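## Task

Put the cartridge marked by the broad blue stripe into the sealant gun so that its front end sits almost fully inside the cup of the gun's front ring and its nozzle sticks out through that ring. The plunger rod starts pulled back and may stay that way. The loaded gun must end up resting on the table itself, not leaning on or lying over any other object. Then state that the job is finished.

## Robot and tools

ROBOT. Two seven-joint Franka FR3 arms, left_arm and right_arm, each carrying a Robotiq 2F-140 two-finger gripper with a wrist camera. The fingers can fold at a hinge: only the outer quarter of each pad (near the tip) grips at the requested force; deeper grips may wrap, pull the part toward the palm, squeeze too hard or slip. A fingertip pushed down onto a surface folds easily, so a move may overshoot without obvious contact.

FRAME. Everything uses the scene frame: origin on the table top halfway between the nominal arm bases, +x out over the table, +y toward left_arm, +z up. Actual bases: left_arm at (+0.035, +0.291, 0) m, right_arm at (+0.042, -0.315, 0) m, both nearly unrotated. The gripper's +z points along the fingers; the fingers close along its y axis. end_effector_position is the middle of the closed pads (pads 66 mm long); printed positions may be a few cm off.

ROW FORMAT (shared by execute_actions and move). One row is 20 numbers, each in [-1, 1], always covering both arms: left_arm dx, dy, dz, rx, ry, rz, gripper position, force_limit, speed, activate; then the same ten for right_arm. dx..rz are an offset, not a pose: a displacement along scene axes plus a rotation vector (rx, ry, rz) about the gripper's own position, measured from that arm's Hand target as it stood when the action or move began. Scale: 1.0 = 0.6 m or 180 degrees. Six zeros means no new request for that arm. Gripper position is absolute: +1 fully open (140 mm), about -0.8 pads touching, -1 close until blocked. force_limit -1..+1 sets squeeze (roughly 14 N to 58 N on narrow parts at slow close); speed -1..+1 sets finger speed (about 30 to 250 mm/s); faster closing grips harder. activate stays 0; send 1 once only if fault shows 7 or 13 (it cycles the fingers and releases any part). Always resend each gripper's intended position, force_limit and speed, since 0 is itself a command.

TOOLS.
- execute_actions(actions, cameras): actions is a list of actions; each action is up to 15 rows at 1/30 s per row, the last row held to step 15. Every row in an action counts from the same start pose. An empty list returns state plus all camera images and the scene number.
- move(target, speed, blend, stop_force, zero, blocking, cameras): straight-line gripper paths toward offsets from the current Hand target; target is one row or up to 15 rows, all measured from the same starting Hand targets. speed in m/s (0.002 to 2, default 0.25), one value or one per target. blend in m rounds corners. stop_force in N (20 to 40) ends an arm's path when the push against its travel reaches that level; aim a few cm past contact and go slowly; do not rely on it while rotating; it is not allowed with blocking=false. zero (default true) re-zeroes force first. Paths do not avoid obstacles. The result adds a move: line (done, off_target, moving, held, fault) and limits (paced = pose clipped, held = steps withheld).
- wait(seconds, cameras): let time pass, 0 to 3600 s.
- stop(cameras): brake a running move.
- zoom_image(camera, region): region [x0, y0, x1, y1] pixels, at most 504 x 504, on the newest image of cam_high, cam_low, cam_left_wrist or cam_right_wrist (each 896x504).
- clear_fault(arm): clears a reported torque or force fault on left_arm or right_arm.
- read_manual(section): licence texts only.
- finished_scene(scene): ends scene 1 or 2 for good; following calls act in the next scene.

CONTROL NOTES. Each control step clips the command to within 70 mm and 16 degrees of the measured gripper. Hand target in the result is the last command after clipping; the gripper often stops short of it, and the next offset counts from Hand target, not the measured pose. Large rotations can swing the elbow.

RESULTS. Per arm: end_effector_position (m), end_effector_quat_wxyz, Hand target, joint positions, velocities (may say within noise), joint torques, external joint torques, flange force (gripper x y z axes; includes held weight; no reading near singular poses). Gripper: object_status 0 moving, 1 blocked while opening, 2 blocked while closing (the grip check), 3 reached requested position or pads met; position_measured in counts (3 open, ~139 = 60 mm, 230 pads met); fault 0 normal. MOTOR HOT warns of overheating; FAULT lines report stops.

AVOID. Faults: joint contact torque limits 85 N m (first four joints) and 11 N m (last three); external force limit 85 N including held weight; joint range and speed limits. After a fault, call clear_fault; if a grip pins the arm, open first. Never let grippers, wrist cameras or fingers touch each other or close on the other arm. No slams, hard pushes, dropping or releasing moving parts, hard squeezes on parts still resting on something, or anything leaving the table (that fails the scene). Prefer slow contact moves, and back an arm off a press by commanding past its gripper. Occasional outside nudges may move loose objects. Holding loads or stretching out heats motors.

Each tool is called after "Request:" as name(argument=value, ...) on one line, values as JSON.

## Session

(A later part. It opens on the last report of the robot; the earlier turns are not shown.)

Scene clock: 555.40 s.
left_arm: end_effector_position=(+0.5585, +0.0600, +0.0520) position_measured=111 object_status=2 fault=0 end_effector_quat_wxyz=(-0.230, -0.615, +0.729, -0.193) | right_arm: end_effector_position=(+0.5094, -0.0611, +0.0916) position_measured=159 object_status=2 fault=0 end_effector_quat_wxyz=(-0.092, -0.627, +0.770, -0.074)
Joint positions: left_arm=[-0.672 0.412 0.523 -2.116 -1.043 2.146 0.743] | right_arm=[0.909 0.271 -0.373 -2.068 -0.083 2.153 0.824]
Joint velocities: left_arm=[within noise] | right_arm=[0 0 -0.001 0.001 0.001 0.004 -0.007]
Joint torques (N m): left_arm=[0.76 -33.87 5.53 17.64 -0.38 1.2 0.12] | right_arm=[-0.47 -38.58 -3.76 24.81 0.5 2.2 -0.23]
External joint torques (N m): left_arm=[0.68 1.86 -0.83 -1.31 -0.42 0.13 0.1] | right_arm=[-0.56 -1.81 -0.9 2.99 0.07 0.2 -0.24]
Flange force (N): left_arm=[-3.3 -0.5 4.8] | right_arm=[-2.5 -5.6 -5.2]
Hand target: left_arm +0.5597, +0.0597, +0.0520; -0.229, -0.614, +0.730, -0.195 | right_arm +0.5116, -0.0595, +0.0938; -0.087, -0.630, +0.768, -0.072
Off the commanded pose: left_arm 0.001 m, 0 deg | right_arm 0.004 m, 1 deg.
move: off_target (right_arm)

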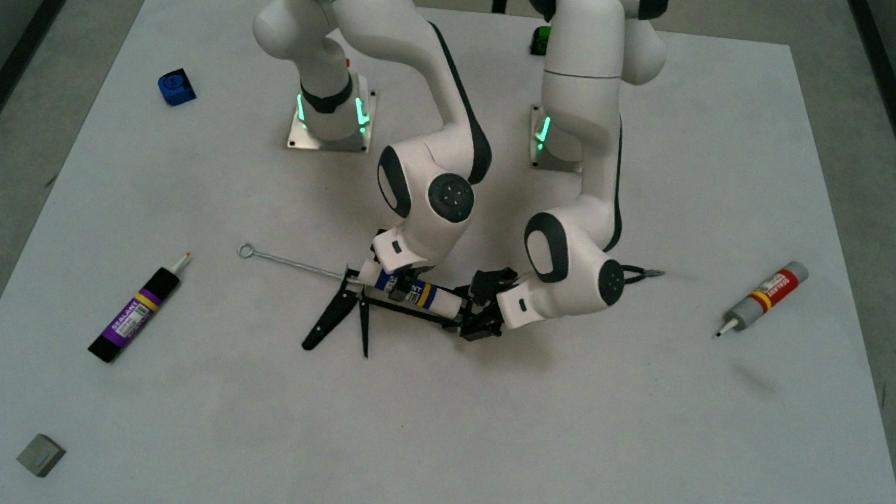

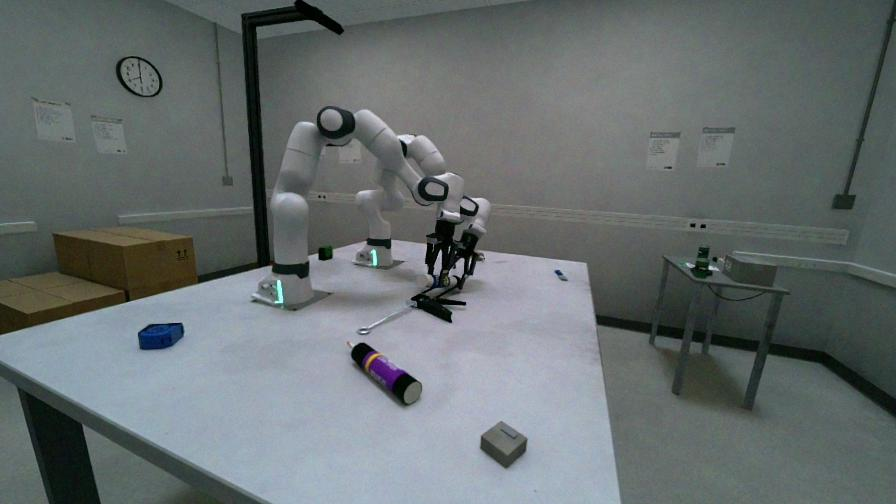

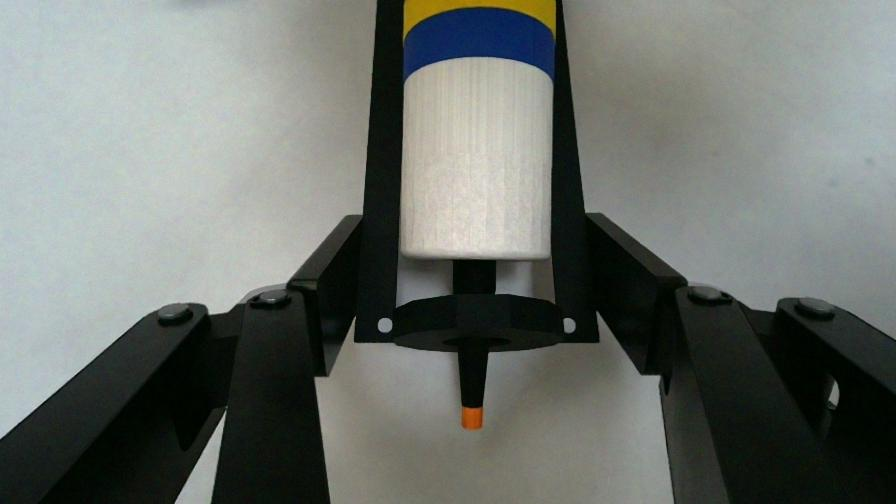

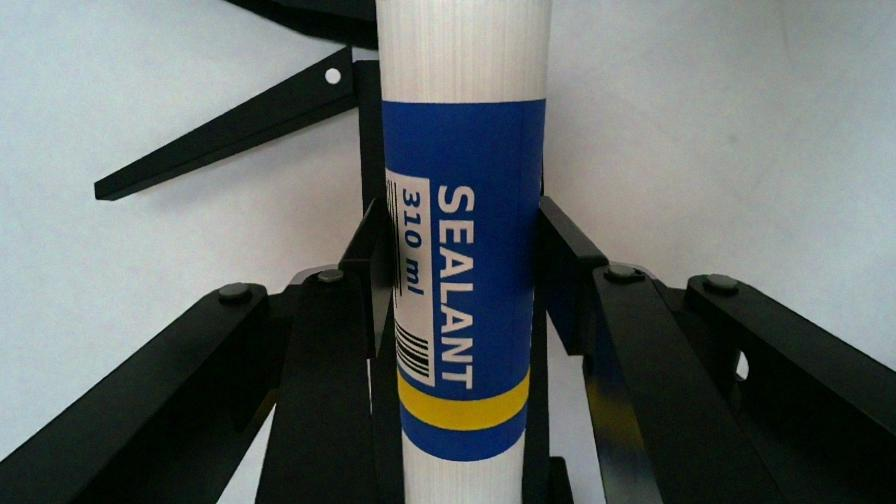

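Request:
move(target=[0,0,0,0,0,0,-1,0,-1,0,-0.0005,-0.0033,-0.0105,0.0137,-0.0023,0,-1,0,-1,0], speed=0.02, cameras=["cam_left_wrist","cam_low"])

Request:
zoom_image(camera="cam_low", region=[390, 240, 480, 320])

Scene clock: 568.93 s.
left_arm: end_effector_position=(+0.5585, +0.0600, +0.0520) position_measured=111 object_status=2 fault=0 end_effector_quat_wxyz=(-0.230, -0.615, +0.729, -0.193) | right_arm: end_effector_position=(+0.5089, -0.0631, +0.0852) position_measured=159 object_status=2 fault=0 end_effector_quat_wxyz=(-0.076, -0.629, +0.772, -0.059)
Joint positions: left_arm=[-0.672 0.412 0.523 -2.116 -1.043 2.146 0.743] | right_arm=[0.89 0.251 -0.369 -2.114 -0.059 2.213 0.795]
Joint velocities: left_arm=[within noise] | right_arm=[0 -0.001 0 0 0 0.003 -0.004]
Joint torques (N m): left_arm=[0.79 -33.85 5.54 17.67 -0.38 1.2 0.11] | right_arm=[-0.29 -37.81 -3.45 24.65 0.58 2.33 -0.19]
External joint torques (N m): left_arm=[0.58 1.83 -0.93 -1.17 -0.41 0.13 0.09] | right_arm=[-0.16 -1.75 -0.65 3.01 0.11 0.23 -0.2]
Flange force (N): left_arm=[-3.2 -0.8 4.8] | right_arm=[-3.1 -5.2 -5.0]
Hand target: left_arm +0.5597, +0.0597, +0.0520; -0.229, -0.614, +0.730, -0.195 | right_arm +0.5113, -0.0615, +0.0875; -0.071, -0.631, +0.770, -0.058
Off the commanded pose: left_arm 0.001 m, 0 deg | right_arm 0.004 m, 1 deg.
move: off_target (right_arm)
Images, in order (width x height): cam_low 896x504, cam_left_wrist 896x504.

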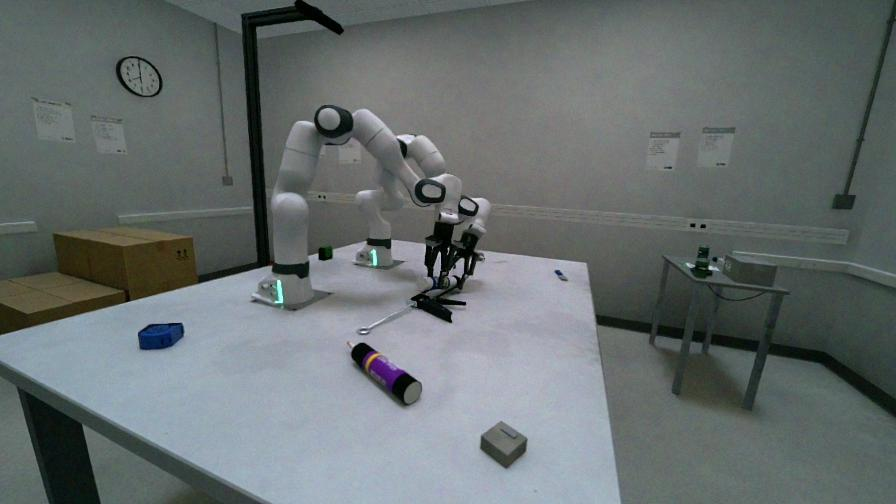

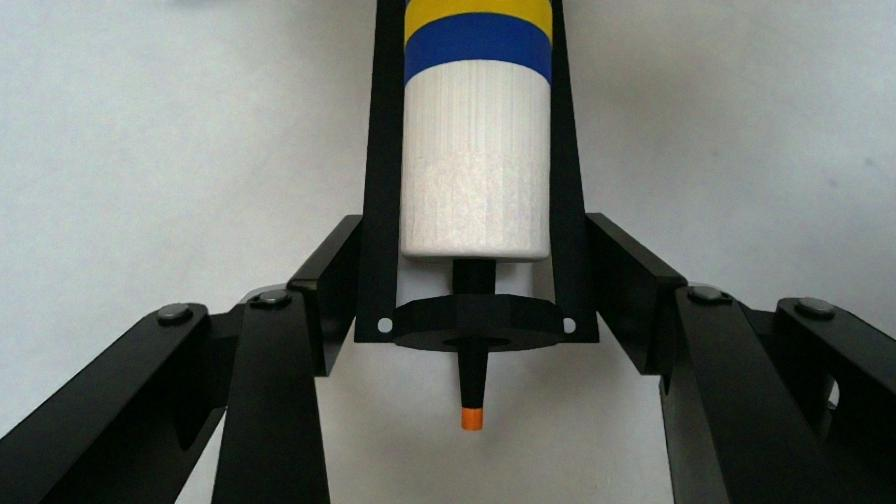

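Scaled by 5.600 from the camera's image (finer frame: 1280x720).

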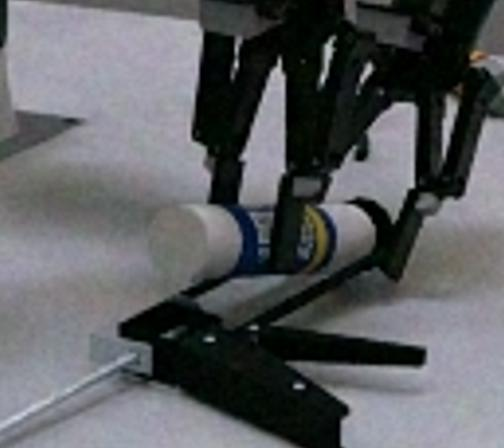

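Request:
move(target=[0,0,0,0,0,0,-1,0,-1,0,-0.0003,-0.003,-0.009,0.0137,-0.0023,0,-1,0,-1,0], speed=0.02, cameras=["cam_left_wrist","cam_low","cam_high","cam_right_wrist"])

Request:
zoom_image(camera="cam_low", region=[390, 240, 480, 320])

Request:
zoom_image(camera="cam_high", region=[290, 200, 490, 360])

Scene clock: 580.07 s.
left_arm: end_effector_position=(+0.5585, +0.0600, +0.0520) position_measured=111 object_status=2 fault=0 end_effector_quat_wxyz=(-0.230, -0.615, +0.729, -0.193) | right_arm: end_effector_position=(+0.5086, -0.0649, +0.0797) position_measured=159 object_status=2 fault=0 end_effector_quat_wxyz=(-0.059, -0.630, +0.773, -0.045)
Joint positions: left_arm=[-0.672 0.412 0.523 -2.116 -1.043 2.146 0.743] | right_arm=[0.869 0.232 -0.364 -2.158 -0.031 2.27 0.762]
Joint velocities: left_arm=[within noise] | right_arm=[0.001 0 0.001 -0.001 0 0.002 -0.006]
Joint torques (N m): left_arm=[0.81 -33.88 5.52 17.64 -0.38 1.19 0.11] | right_arm=[-0.34 -37.21 -3.14 24.57 0.61 2.46 -0.17]
External joint torques (N m): left_arm=[0.85 1.73 -0.7 -1.21 -0.41 0.15 0.09] | right_arm=[-0.29 -1.93 -0.68 3.13 0.13 0.25 -0.17]
Flange force (N): left_arm=[-3.4 -0.6 4.4] | right_arm=[-3.0 -5.3 -5.2]
Hand target: left_arm +0.5597, +0.0597, +0.0520; -0.229, -0.614, +0.730, -0.195 | right_arm +0.5111, -0.0633, +0.0821; -0.054, -0.632, +0.771, -0.043
Off the commanded pose: left_arm 0.001 m, 0 deg | right_arm 0.004 m, 1 deg.
move: off_target (right_arm)

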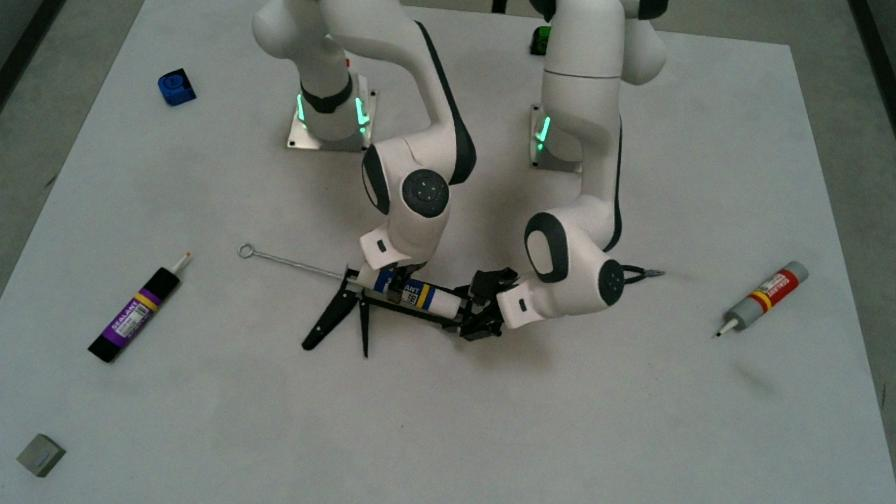

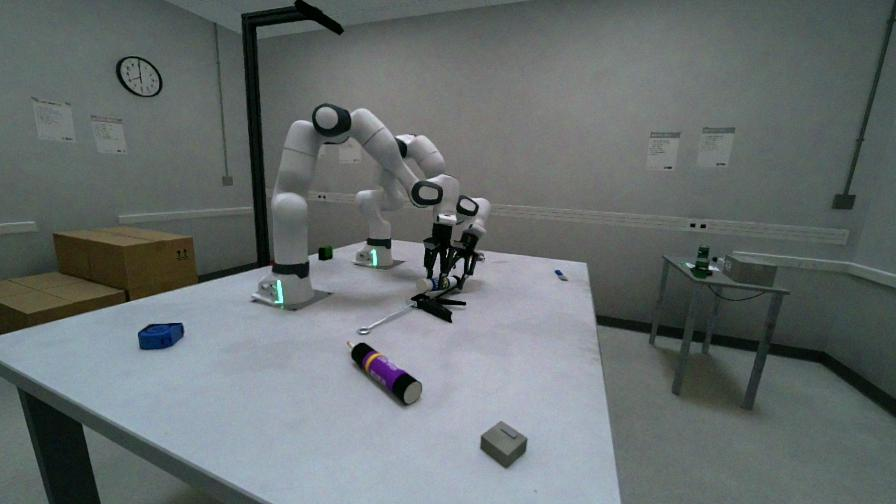

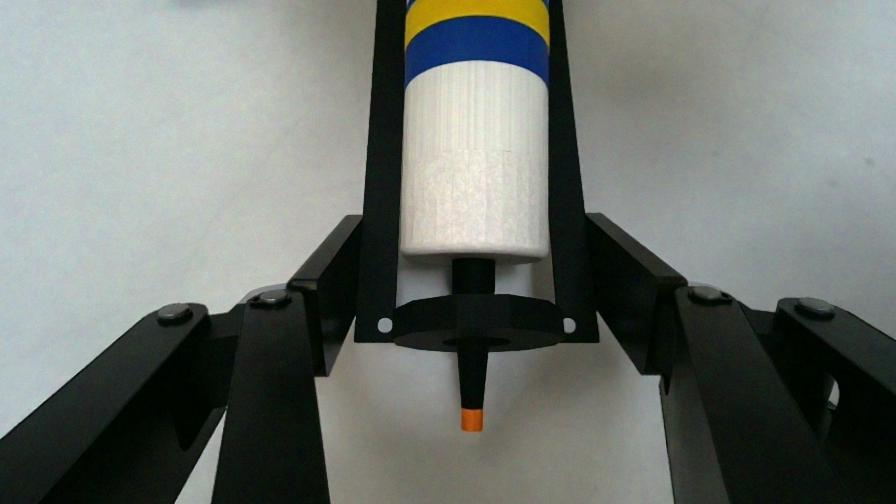

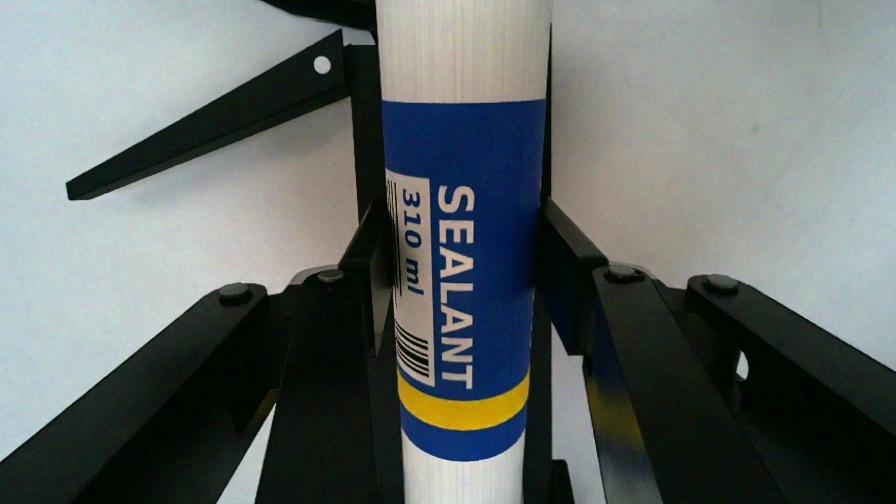

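Scaled by 5.600 from the camera's image (finer frame: 1280x720).

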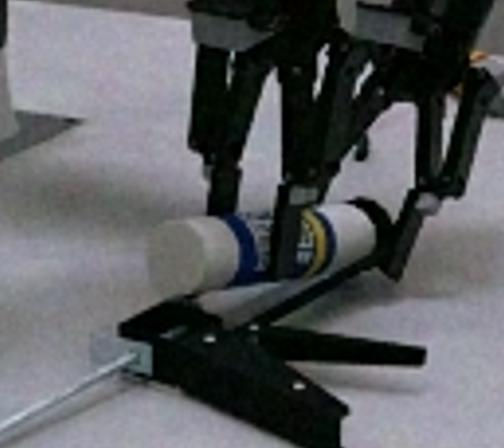

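Scaled by 2.520 from the camera's image (finer frame: 1280x720).

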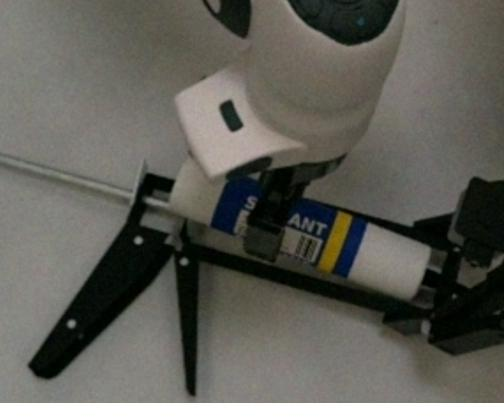

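Request:
move(target=[0,0,0,0,0,0,-1,0,-1,0,-0.0003,-0.003,-0.009,0.0137,-0.0023,0,-1,0,-1,0], speed=0.02, cameras=["cam_left_wrist","cam_low","cam_high","cam_right_wrist"])

Request:
zoom_image(camera="cam_low", region=[390, 240, 480, 320])

Request:
zoom_image(camera="cam_high", region=[290, 200, 490, 360])

Scene clock: 593.87 s.
left_arm: end_effector_position=(+0.5585, +0.0600, +0.0520) position_measured=111 object_status=2 fault=0 end_effector_quat_wxyz=(-0.230, -0.615, +0.729, -0.193) | right_arm: end_effector_position=(+0.5095, -0.0658, +0.0774) position_measured=159 object_status=2 fault=0 end_effector_quat_wxyz=(-0.041, -0.630, +0.775, -0.030)
Joint positions: left_arm=[-0.672 0.412 0.523 -2.116 -1.043 2.146 0.743] | right_arm=[0.847 0.211 -0.357 -2.197 0.001 2.323 0.727]
Joint velocities: left_arm=[within noise] | right_arm=[-0.001 -0.001 0 0 0.001 0.004 -0.007]
Joint torques (N m): left_arm=[0.8 -33.87 5.48 17.78 -0.4 1.19 0.1] | right_arm=[-0.4 -33.68 -2.56 22.73 0.89 3.03 -0.32]
External joint torques (N m): left_arm=[0.74 1.78 -0.84 -1.1 -0.43 0.13 0.09] | right_arm=[-0.28 1.06 -0.29 1.3 0.39 0.7 -0.32]
Flange force (N): left_arm=[-3.4 -1.1 4.7] | right_arm=[-4.4 -6.5 2.9]
Hand target: left_arm +0.5597, +0.0597, +0.0520; -0.229, -0.614, +0.730, -0.195 | right_arm +0.5109, -0.0651, +0.0767; -0.038, -0.633, +0.772, -0.029
Off the commanded pose: left_arm 0.001 m, 0 deg | right_arm 0.002 m, 1 deg.
move: done

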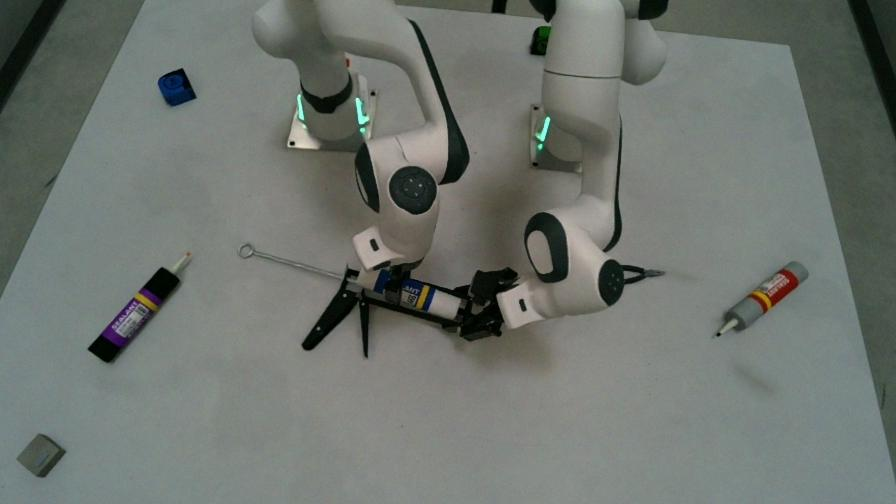

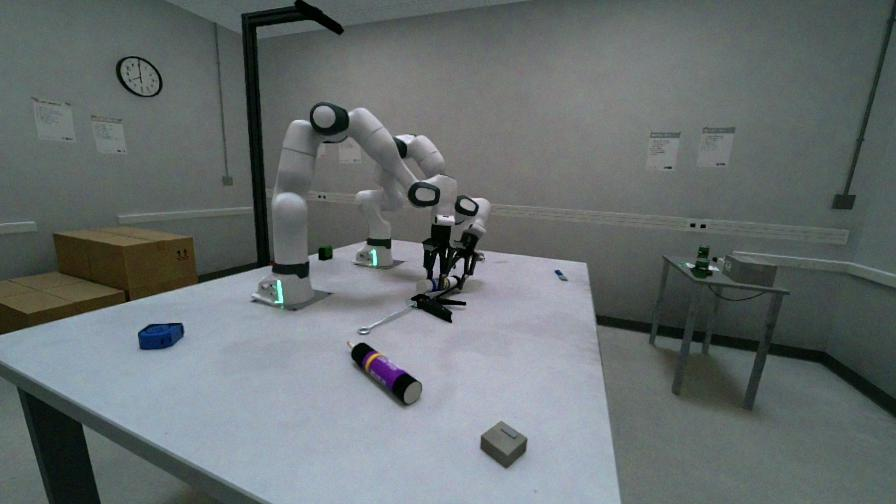

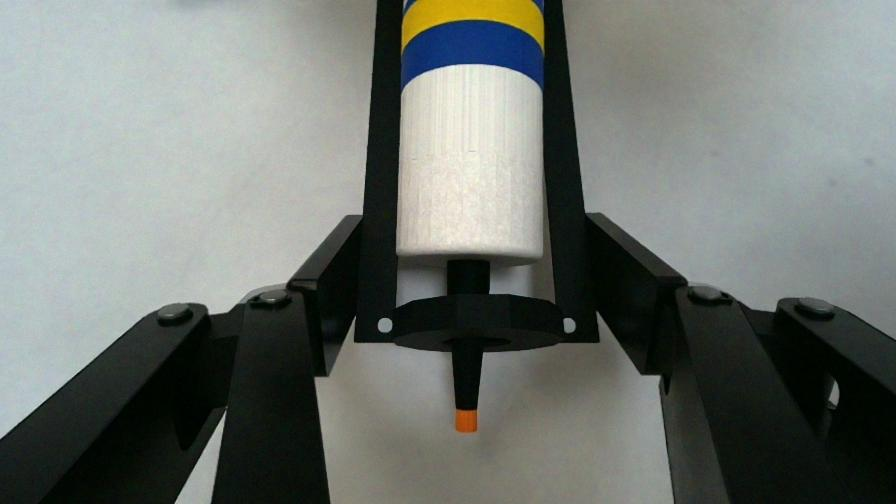

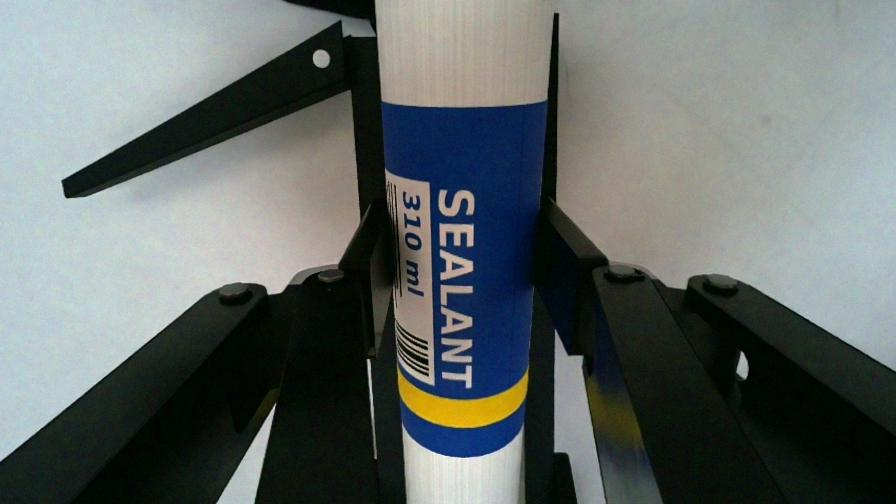

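Scaled by 5.600 from the camera's image (finer frame: 1280x720).

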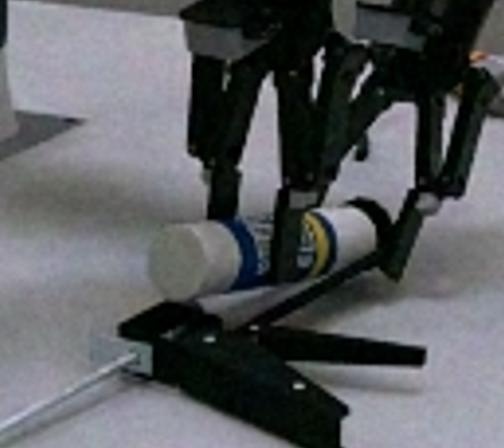

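Scaled by 2.520 from the camera's image (finer frame: 1280x720).

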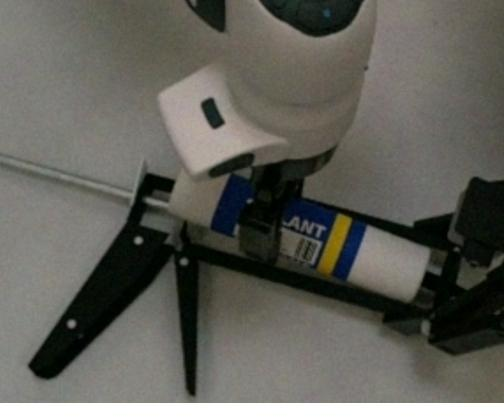

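Request:
move(target=[[0,0,0,0,0,0,-1,0,-1,0,0,0,0,0,0,0,-0.12,0,-1,0],[0,0,0,0,0,0,-1,0,-1,0,0.0003,0.0015,0.017,0,0,0,-0.12,0,-1,0],[0,0,0,0,0,0,-1,0,-1,0,0.0003,0.0015,0.017,0,0,0,-1,0,-1,0]], speed=0.03, cameras=["cam_left_wrist","cam_low","cam_right_wrist"])

Request:
zoom_image(camera="cam_low", region=[390, 240, 480, 320])

Scene clock: 618.40 s.
left_arm: end_effector_position=(+0.5585, +0.0601, +0.0519) position_measured=111 object_status=2 fault=0 end_effector_quat_wxyz=(-0.230, -0.615, +0.729, -0.193) | right_arm: end_effector_position=(+0.5111, -0.0635, +0.0866) position_measured=159 object_status=0 fault=0 end_effector_quat_wxyz=(-0.037, -0.632, +0.774, -0.029)
Joint positions: left_arm=[-0.672 0.412 0.523 -2.116 -1.043 2.146 0.743] | right_arm=[0.847 0.195 -0.357 -2.192 -0.001 2.31 0.723]
Joint torques (N m): left_arm=[0.79 -33.95 5.5 17.58 -0.29 1.16 0.11] | right_arm=[-0.01 -33.99 -3.15 23.91 0.13 2.24 -0.06]
External joint torques (N m): left_arm=[0.73 1.71 -0.82 -1.27 -0.33 0.1 0.1] | right_arm=[0.1 0.5 -1.07 2.24 -0.38 -0.11 -0.07]
Flange force (N): left_arm=[-3.2 -0.3 4.3] | right_arm=[-5.3 -7.1 -1.7]
Hand target: left_arm +0.5597, +0.0597, +0.0520; -0.229, -0.614, +0.730, -0.195 | right_arm +0.5111, -0.0642, +0.0869; -0.038, -0.633, +0.772, -0.029
Off the commanded pose: left_arm 0.001 m, 0 deg | right_arm 0.001 m, 0 deg.
move: done
Images, in order (width x height): cam_low 896x504, cam_left_wrist 896x504, cam_right_wrist 896x504.

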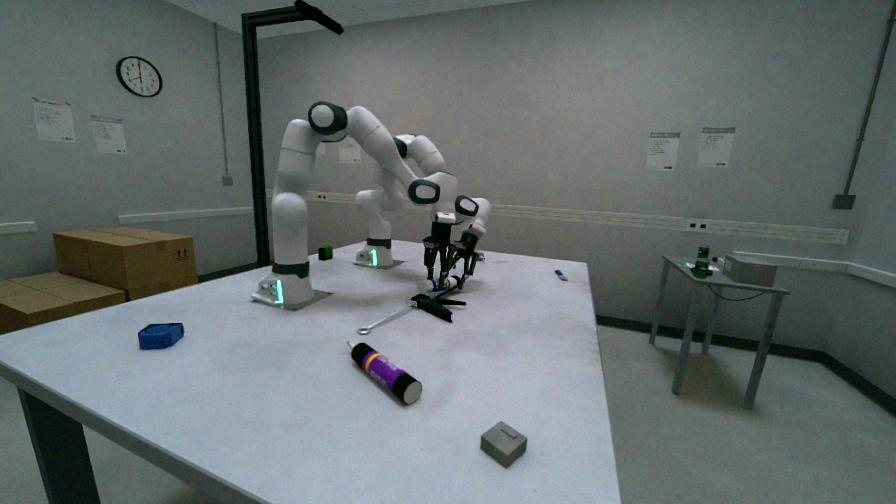

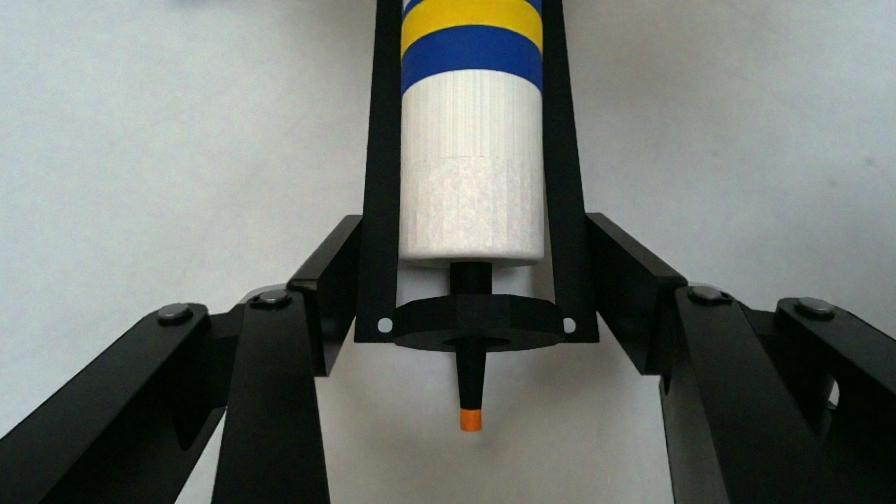

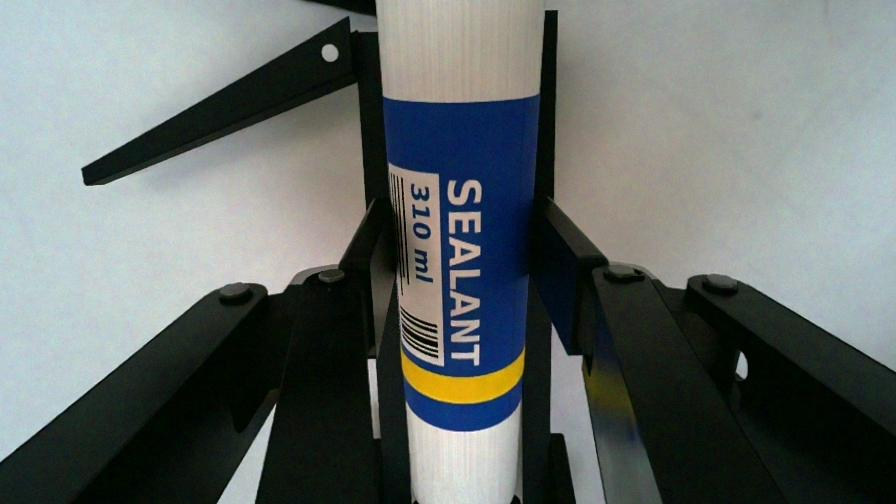

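Scaled by 5.600 from the camera's image (finer frame: 1280x720).

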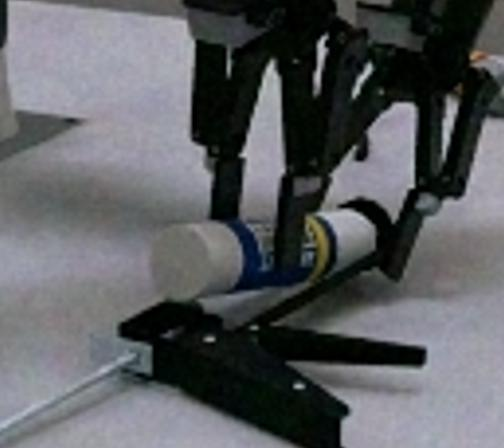

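Request:
move(target=[0,0,0,0,0,0,-1,0,-1,0,0.0007,0.0252,0.004,0.004,-0.0007,0,-1,0,-1,0], speed=0.02, stop_force=20, cameras=["cam_left_wrist","cam_low","cam_right_wrist","cam_high"])

Request:
zoom_image(camera="cam_low", region=[390, 240, 480, 320])

Request:
zoom_image(camera="cam_high", region=[290, 200, 490, 360])

Scene clock: 630.27 s.
left_arm: end_effector_position=(+0.5585, +0.0601, +0.0519) position_measured=111 object_status=2 fault=0 end_effector_quat_wxyz=(-0.230, -0.615, +0.729, -0.193) | right_arm: end_effector_position=(+0.5109, -0.0512, +0.0875) position_measured=159 object_status=2 fault=0 end_effector_quat_wxyz=(-0.035, -0.636, +0.771, -0.026)
Joint positions: left_arm=[-0.672 0.412 0.523 -2.116 -1.043 2.146 0.743] | right_arm=[0.849 0.206 -0.342 -2.173 0.01 2.306 0.723]
Joint torques (N m): left_arm=[0.79 -33.59 5.56 17.64 -0.3 1.16 0.12] | right_arm=[0.47 -35.7 -2.71 25.72 0.68 2.32 0.15]
External joint torques (N m): left_arm=[0.76 2.05 -0.74 -1.22 -0.33 0.1 0.11] | right_arm=[0.44 -0.77 -0.73 3.96 0.16 -0.04 0.15]
Flange force (N): left_arm=[-3.7 -1.3 4.8] | right_arm=[-8.2 -8.8 -4.8]
Hand target: left_arm +0.5597, +0.0597, +0.0520; -0.229, -0.614, +0.730, -0.195 | right_arm +0.5115, -0.0491, +0.0893; -0.033, -0.633, +0.773, -0.025
Off the commanded pose: left_arm 0.001 m, 0 deg | right_arm 0.003 m, 0 deg.
move: done

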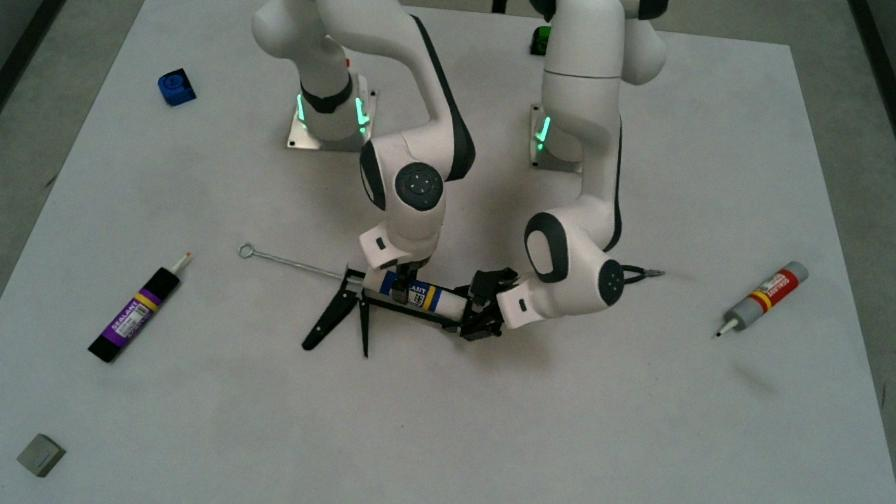

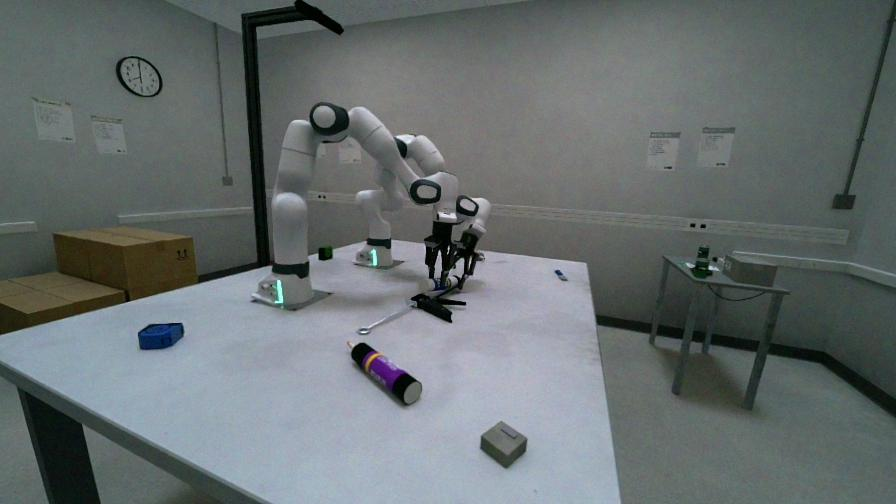

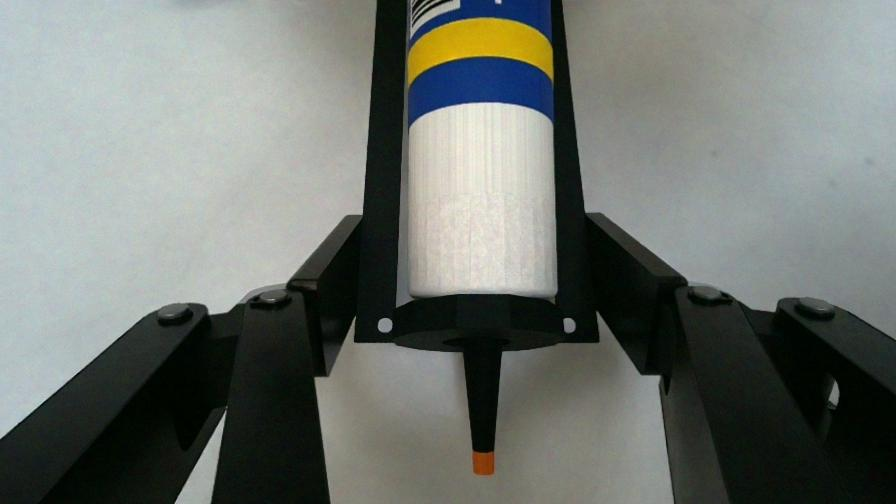

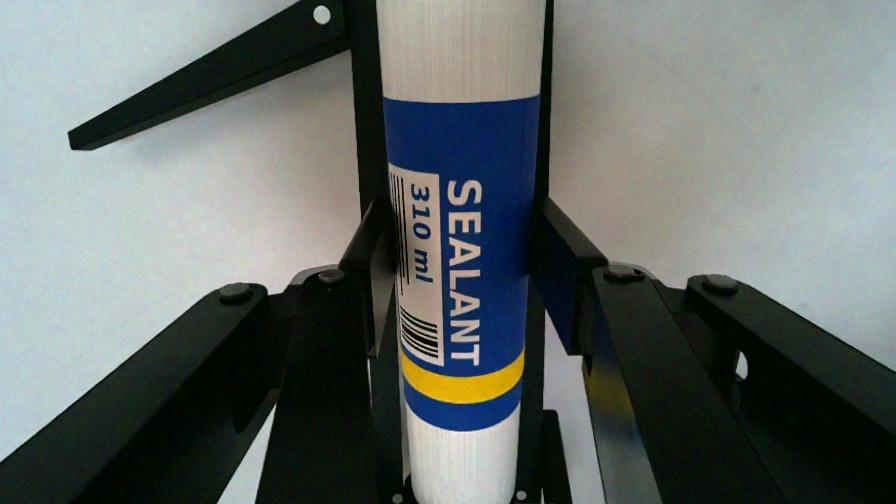

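Scaled by 5.600 from the camera's image (finer frame: 1280x720).

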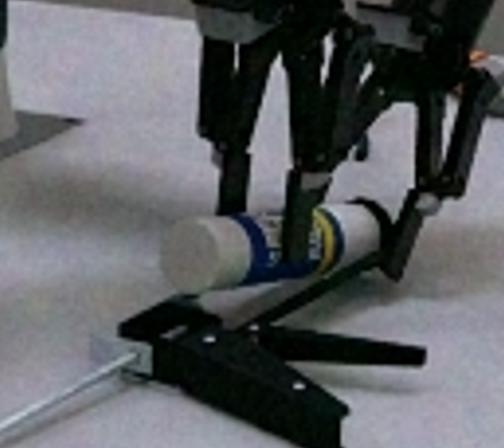

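Scaled by 2.520 from the camera's image (finer frame: 1280x720).

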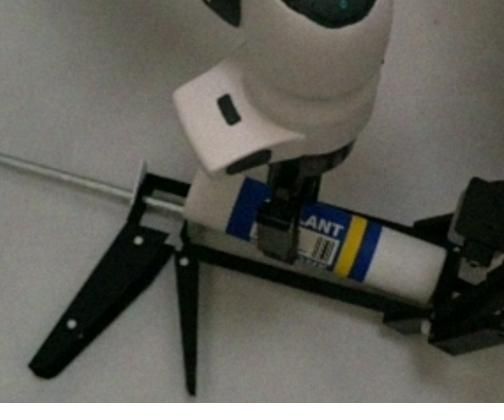

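Request:
move(target=[0,0,0,0,0,0,-1,0,-1,0,0.005,0.0165,-0.0015,0,0,0,-1,0,-1,0], speed=0.02, stop_force=20, cameras=["cam_left_wrist","cam_low","cam_right_wrist"])

Request:
zoom_image(camera="cam_left_wrist", region=[350, 200, 610, 500])

Request:
zoom_image(camera="cam_low", region=[390, 240, 480, 320])

Scene clock: 640.67 s.
left_arm: end_effector_position=(+0.5585, +0.0602, +0.0519) position_measured=111 object_status=2 fault=0 end_effector_quat_wxyz=(-0.230, -0.615, +0.729, -0.193) | right_arm: end_effector_position=(+0.5136, -0.0430, +0.0859) position_measured=159 object_status=2 fault=0 end_effector_quat_wxyz=(-0.037, -0.635, +0.771, -0.026)
Joint positions: left_arm=[-0.671 0.412 0.523 -2.116 -1.043 2.146 0.743] | right_arm=[0.851 0.229 -0.336 -2.145 0.018 2.296 0.728]
Joint torques (N m): left_arm=[0.7 -33.9 5.47 17.57 -0.29 1.2 0.12] | right_arm=[1.09 -36.77 -2.33 26.25 0.86 2.57 0.24]
External joint torques (N m): left_arm=[0.74 1.74 -0.76 -1.28 -0.32 0.15 0.1] | right_arm=[1.16 -0.95 -0.06 4.45 0.34 0.23 0.24]
Flange force (N): left_arm=[-3.2 -0.3 4.3] | right_arm=[-10.1 -8.7 -4.9]
Hand target: left_arm +0.5597, +0.0597, +0.0520; -0.229, -0.614, +0.730, -0.195 | right_arm +0.5145, -0.0392, +0.0884; -0.033, -0.633, +0.773, -0.025
Off the commanded pose: left_arm 0.001 m, 0 deg | right_arm 0.005 m, 0 deg.
move: off_target (right_arm)
Images, in order (width x height): cam_low 896x504, cam_left_wrist 896x504, cam_right_wrist 896x504.

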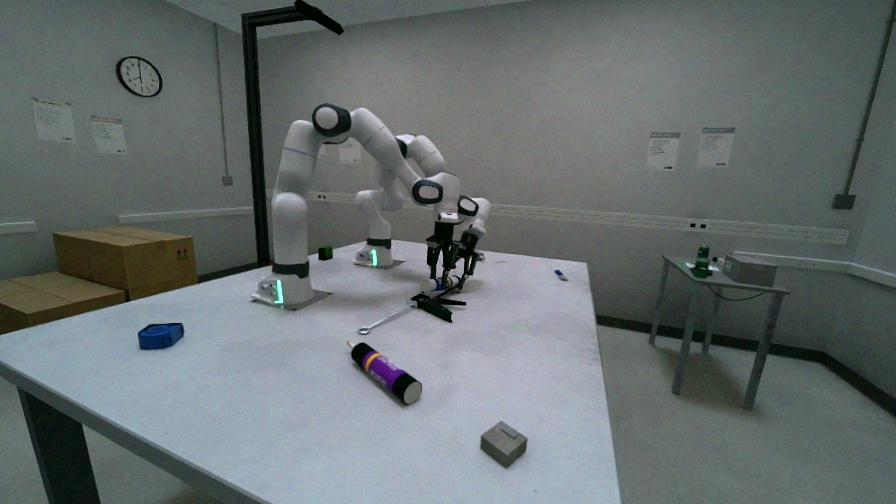

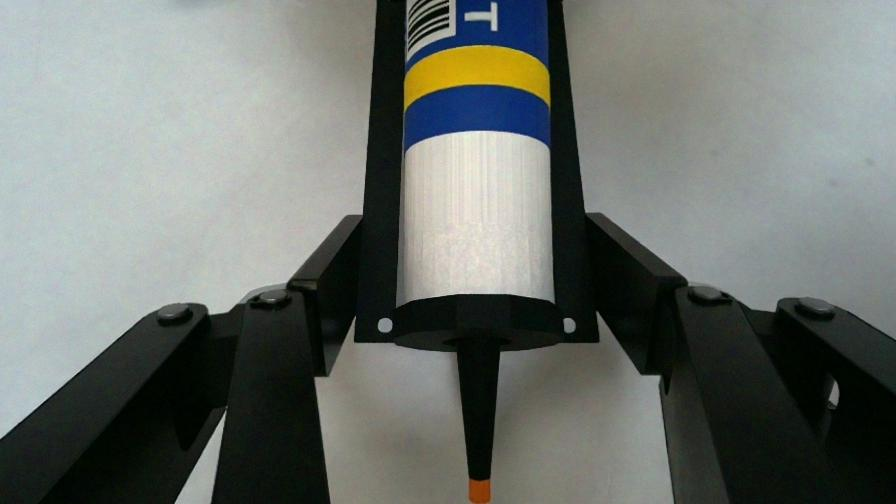

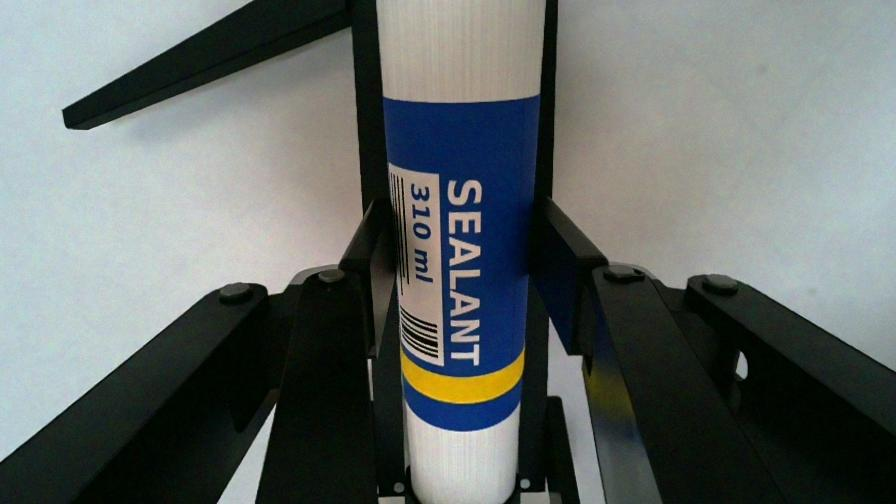

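Scaled by 1.680 from the camera's image (finer frame: 1280x720).

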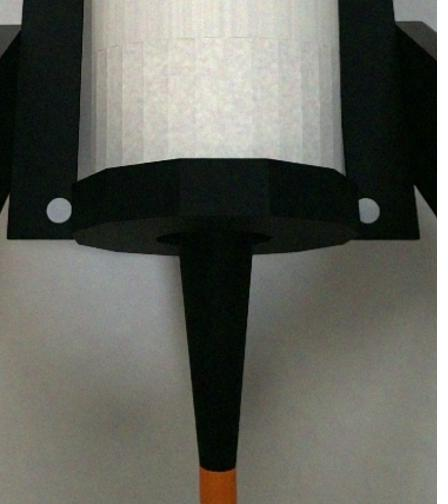

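Scaled by 5.600 from the camera's image (finer frame: 1280x720).

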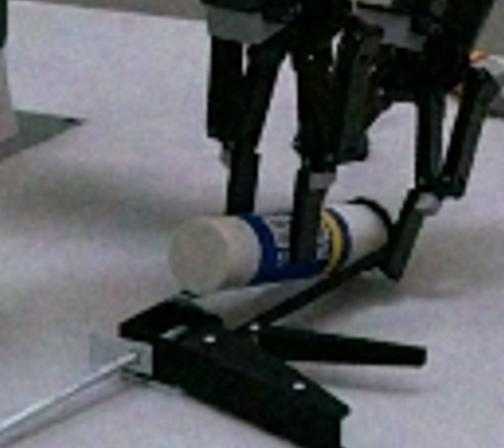

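Request:
move(target=[0,0,0,0,0,0,-1,0,-1,0,-0.001,0.003,-0.0105,0.0164,-0.0027,0,-1,0,-1,0], speed=0.02, cameras=["cam_left_wrist","cam_low","cam_right_wrist"])

Request:
zoom_image(camera="cam_low", region=[390, 240, 480, 320])

Scene clock: 656.87 s.
left_arm: end_effector_position=(+0.5587, +0.0606, +0.0519) position_measured=111 object_status=2 fault=0 end_effector_quat_wxyz=(-0.230, -0.615, +0.729, -0.193) | right_arm: end_effector_position=(+0.5116, -0.0430, +0.0785) position_measured=159 object_status=2 fault=0 end_effector_quat_wxyz=(-0.021, -0.629, +0.777, -0.009)
Joint positions: left_arm=[-0.671 0.412 0.523 -2.116 -1.043 2.146 0.743] | right_arm=[0.829 0.217 -0.325 -2.187 0.063 2.353 0.701]
Joint velocities: left_arm=[within noise] | right_arm=[0 0 -0.001 0 0 0.002 -0.007]
Joint torques (N m): left_arm=[0.29 -34 5.12 18.01 -0.6 1.18 0.12] | right_arm=[1.45 -37.55 -0.76 25.36 1.16 3.07 -0.34]
External joint torques (N m): left_arm=[0.3 1.73 -1.15 -0.88 -0.63 0.13 0.11] | right_arm=[1.54 -2.17 1.33 3.84 0.64 0.65 -0.34]
Flange force (N): left_arm=[-2.8 -1.5 5.5] | right_arm=[-6.9 -4.6 -4.1]
Hand target: left_arm +0.5597, +0.0597, +0.0520; -0.229, -0.614, +0.730, -0.195 | right_arm +0.5139, -0.0374, +0.0821; -0.014, -0.634, +0.773, -0.008
Off the commanded pose: left_arm 0.001 m, 0 deg | right_arm 0.007 m, 1 deg.
move: off_target (right_arm)
Images, in order (width x height): cam_low 896x504, cam_left_wrist 896x504, cam_right_wrist 896x504.

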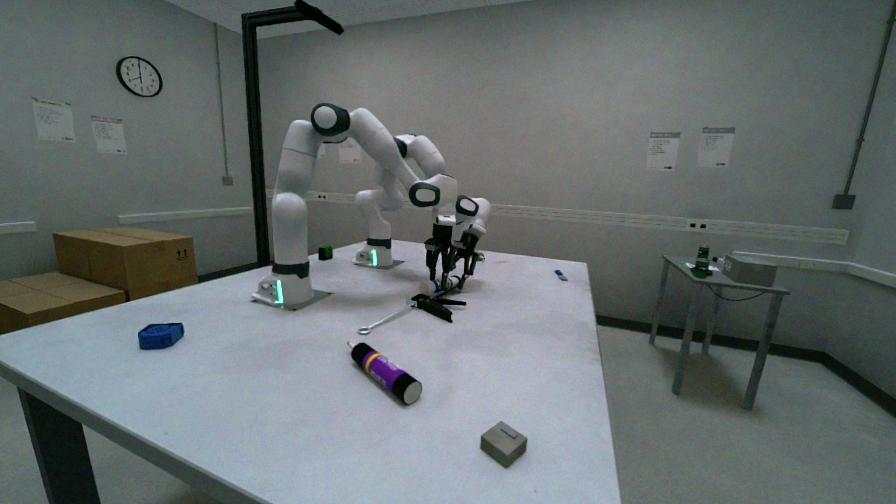

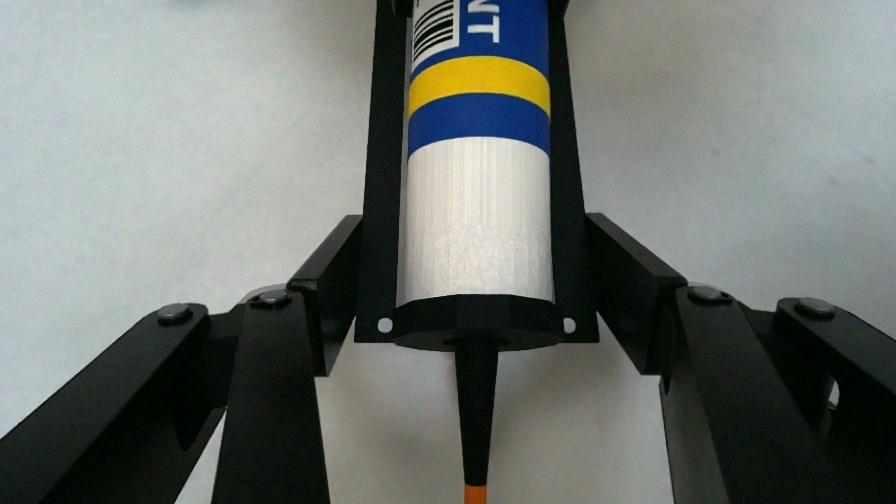

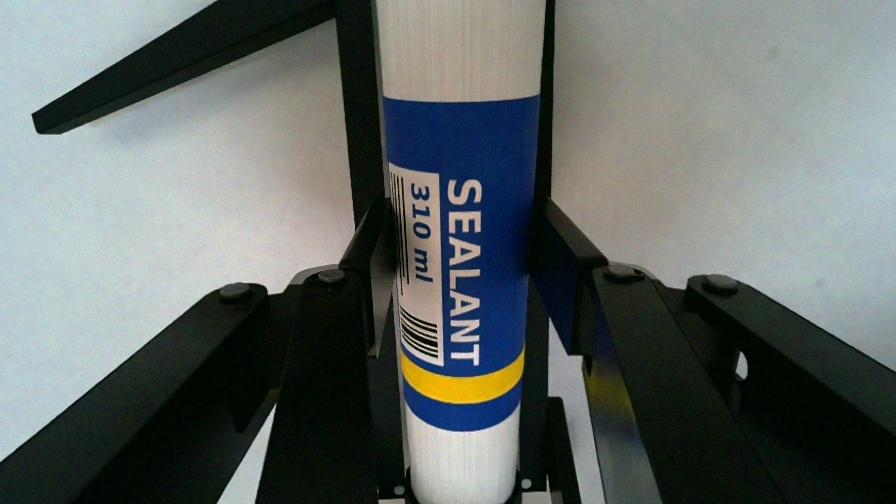

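Scaled by 5.600 from the camera's image (finer frame: 1280x720).

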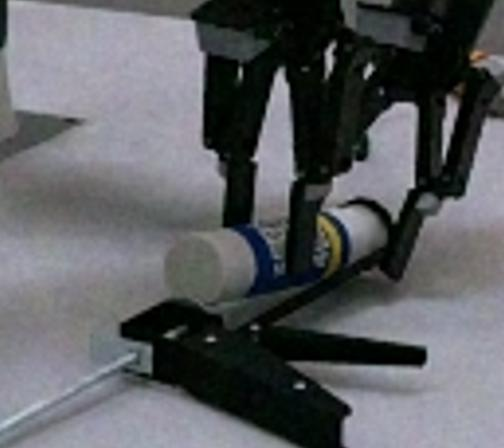

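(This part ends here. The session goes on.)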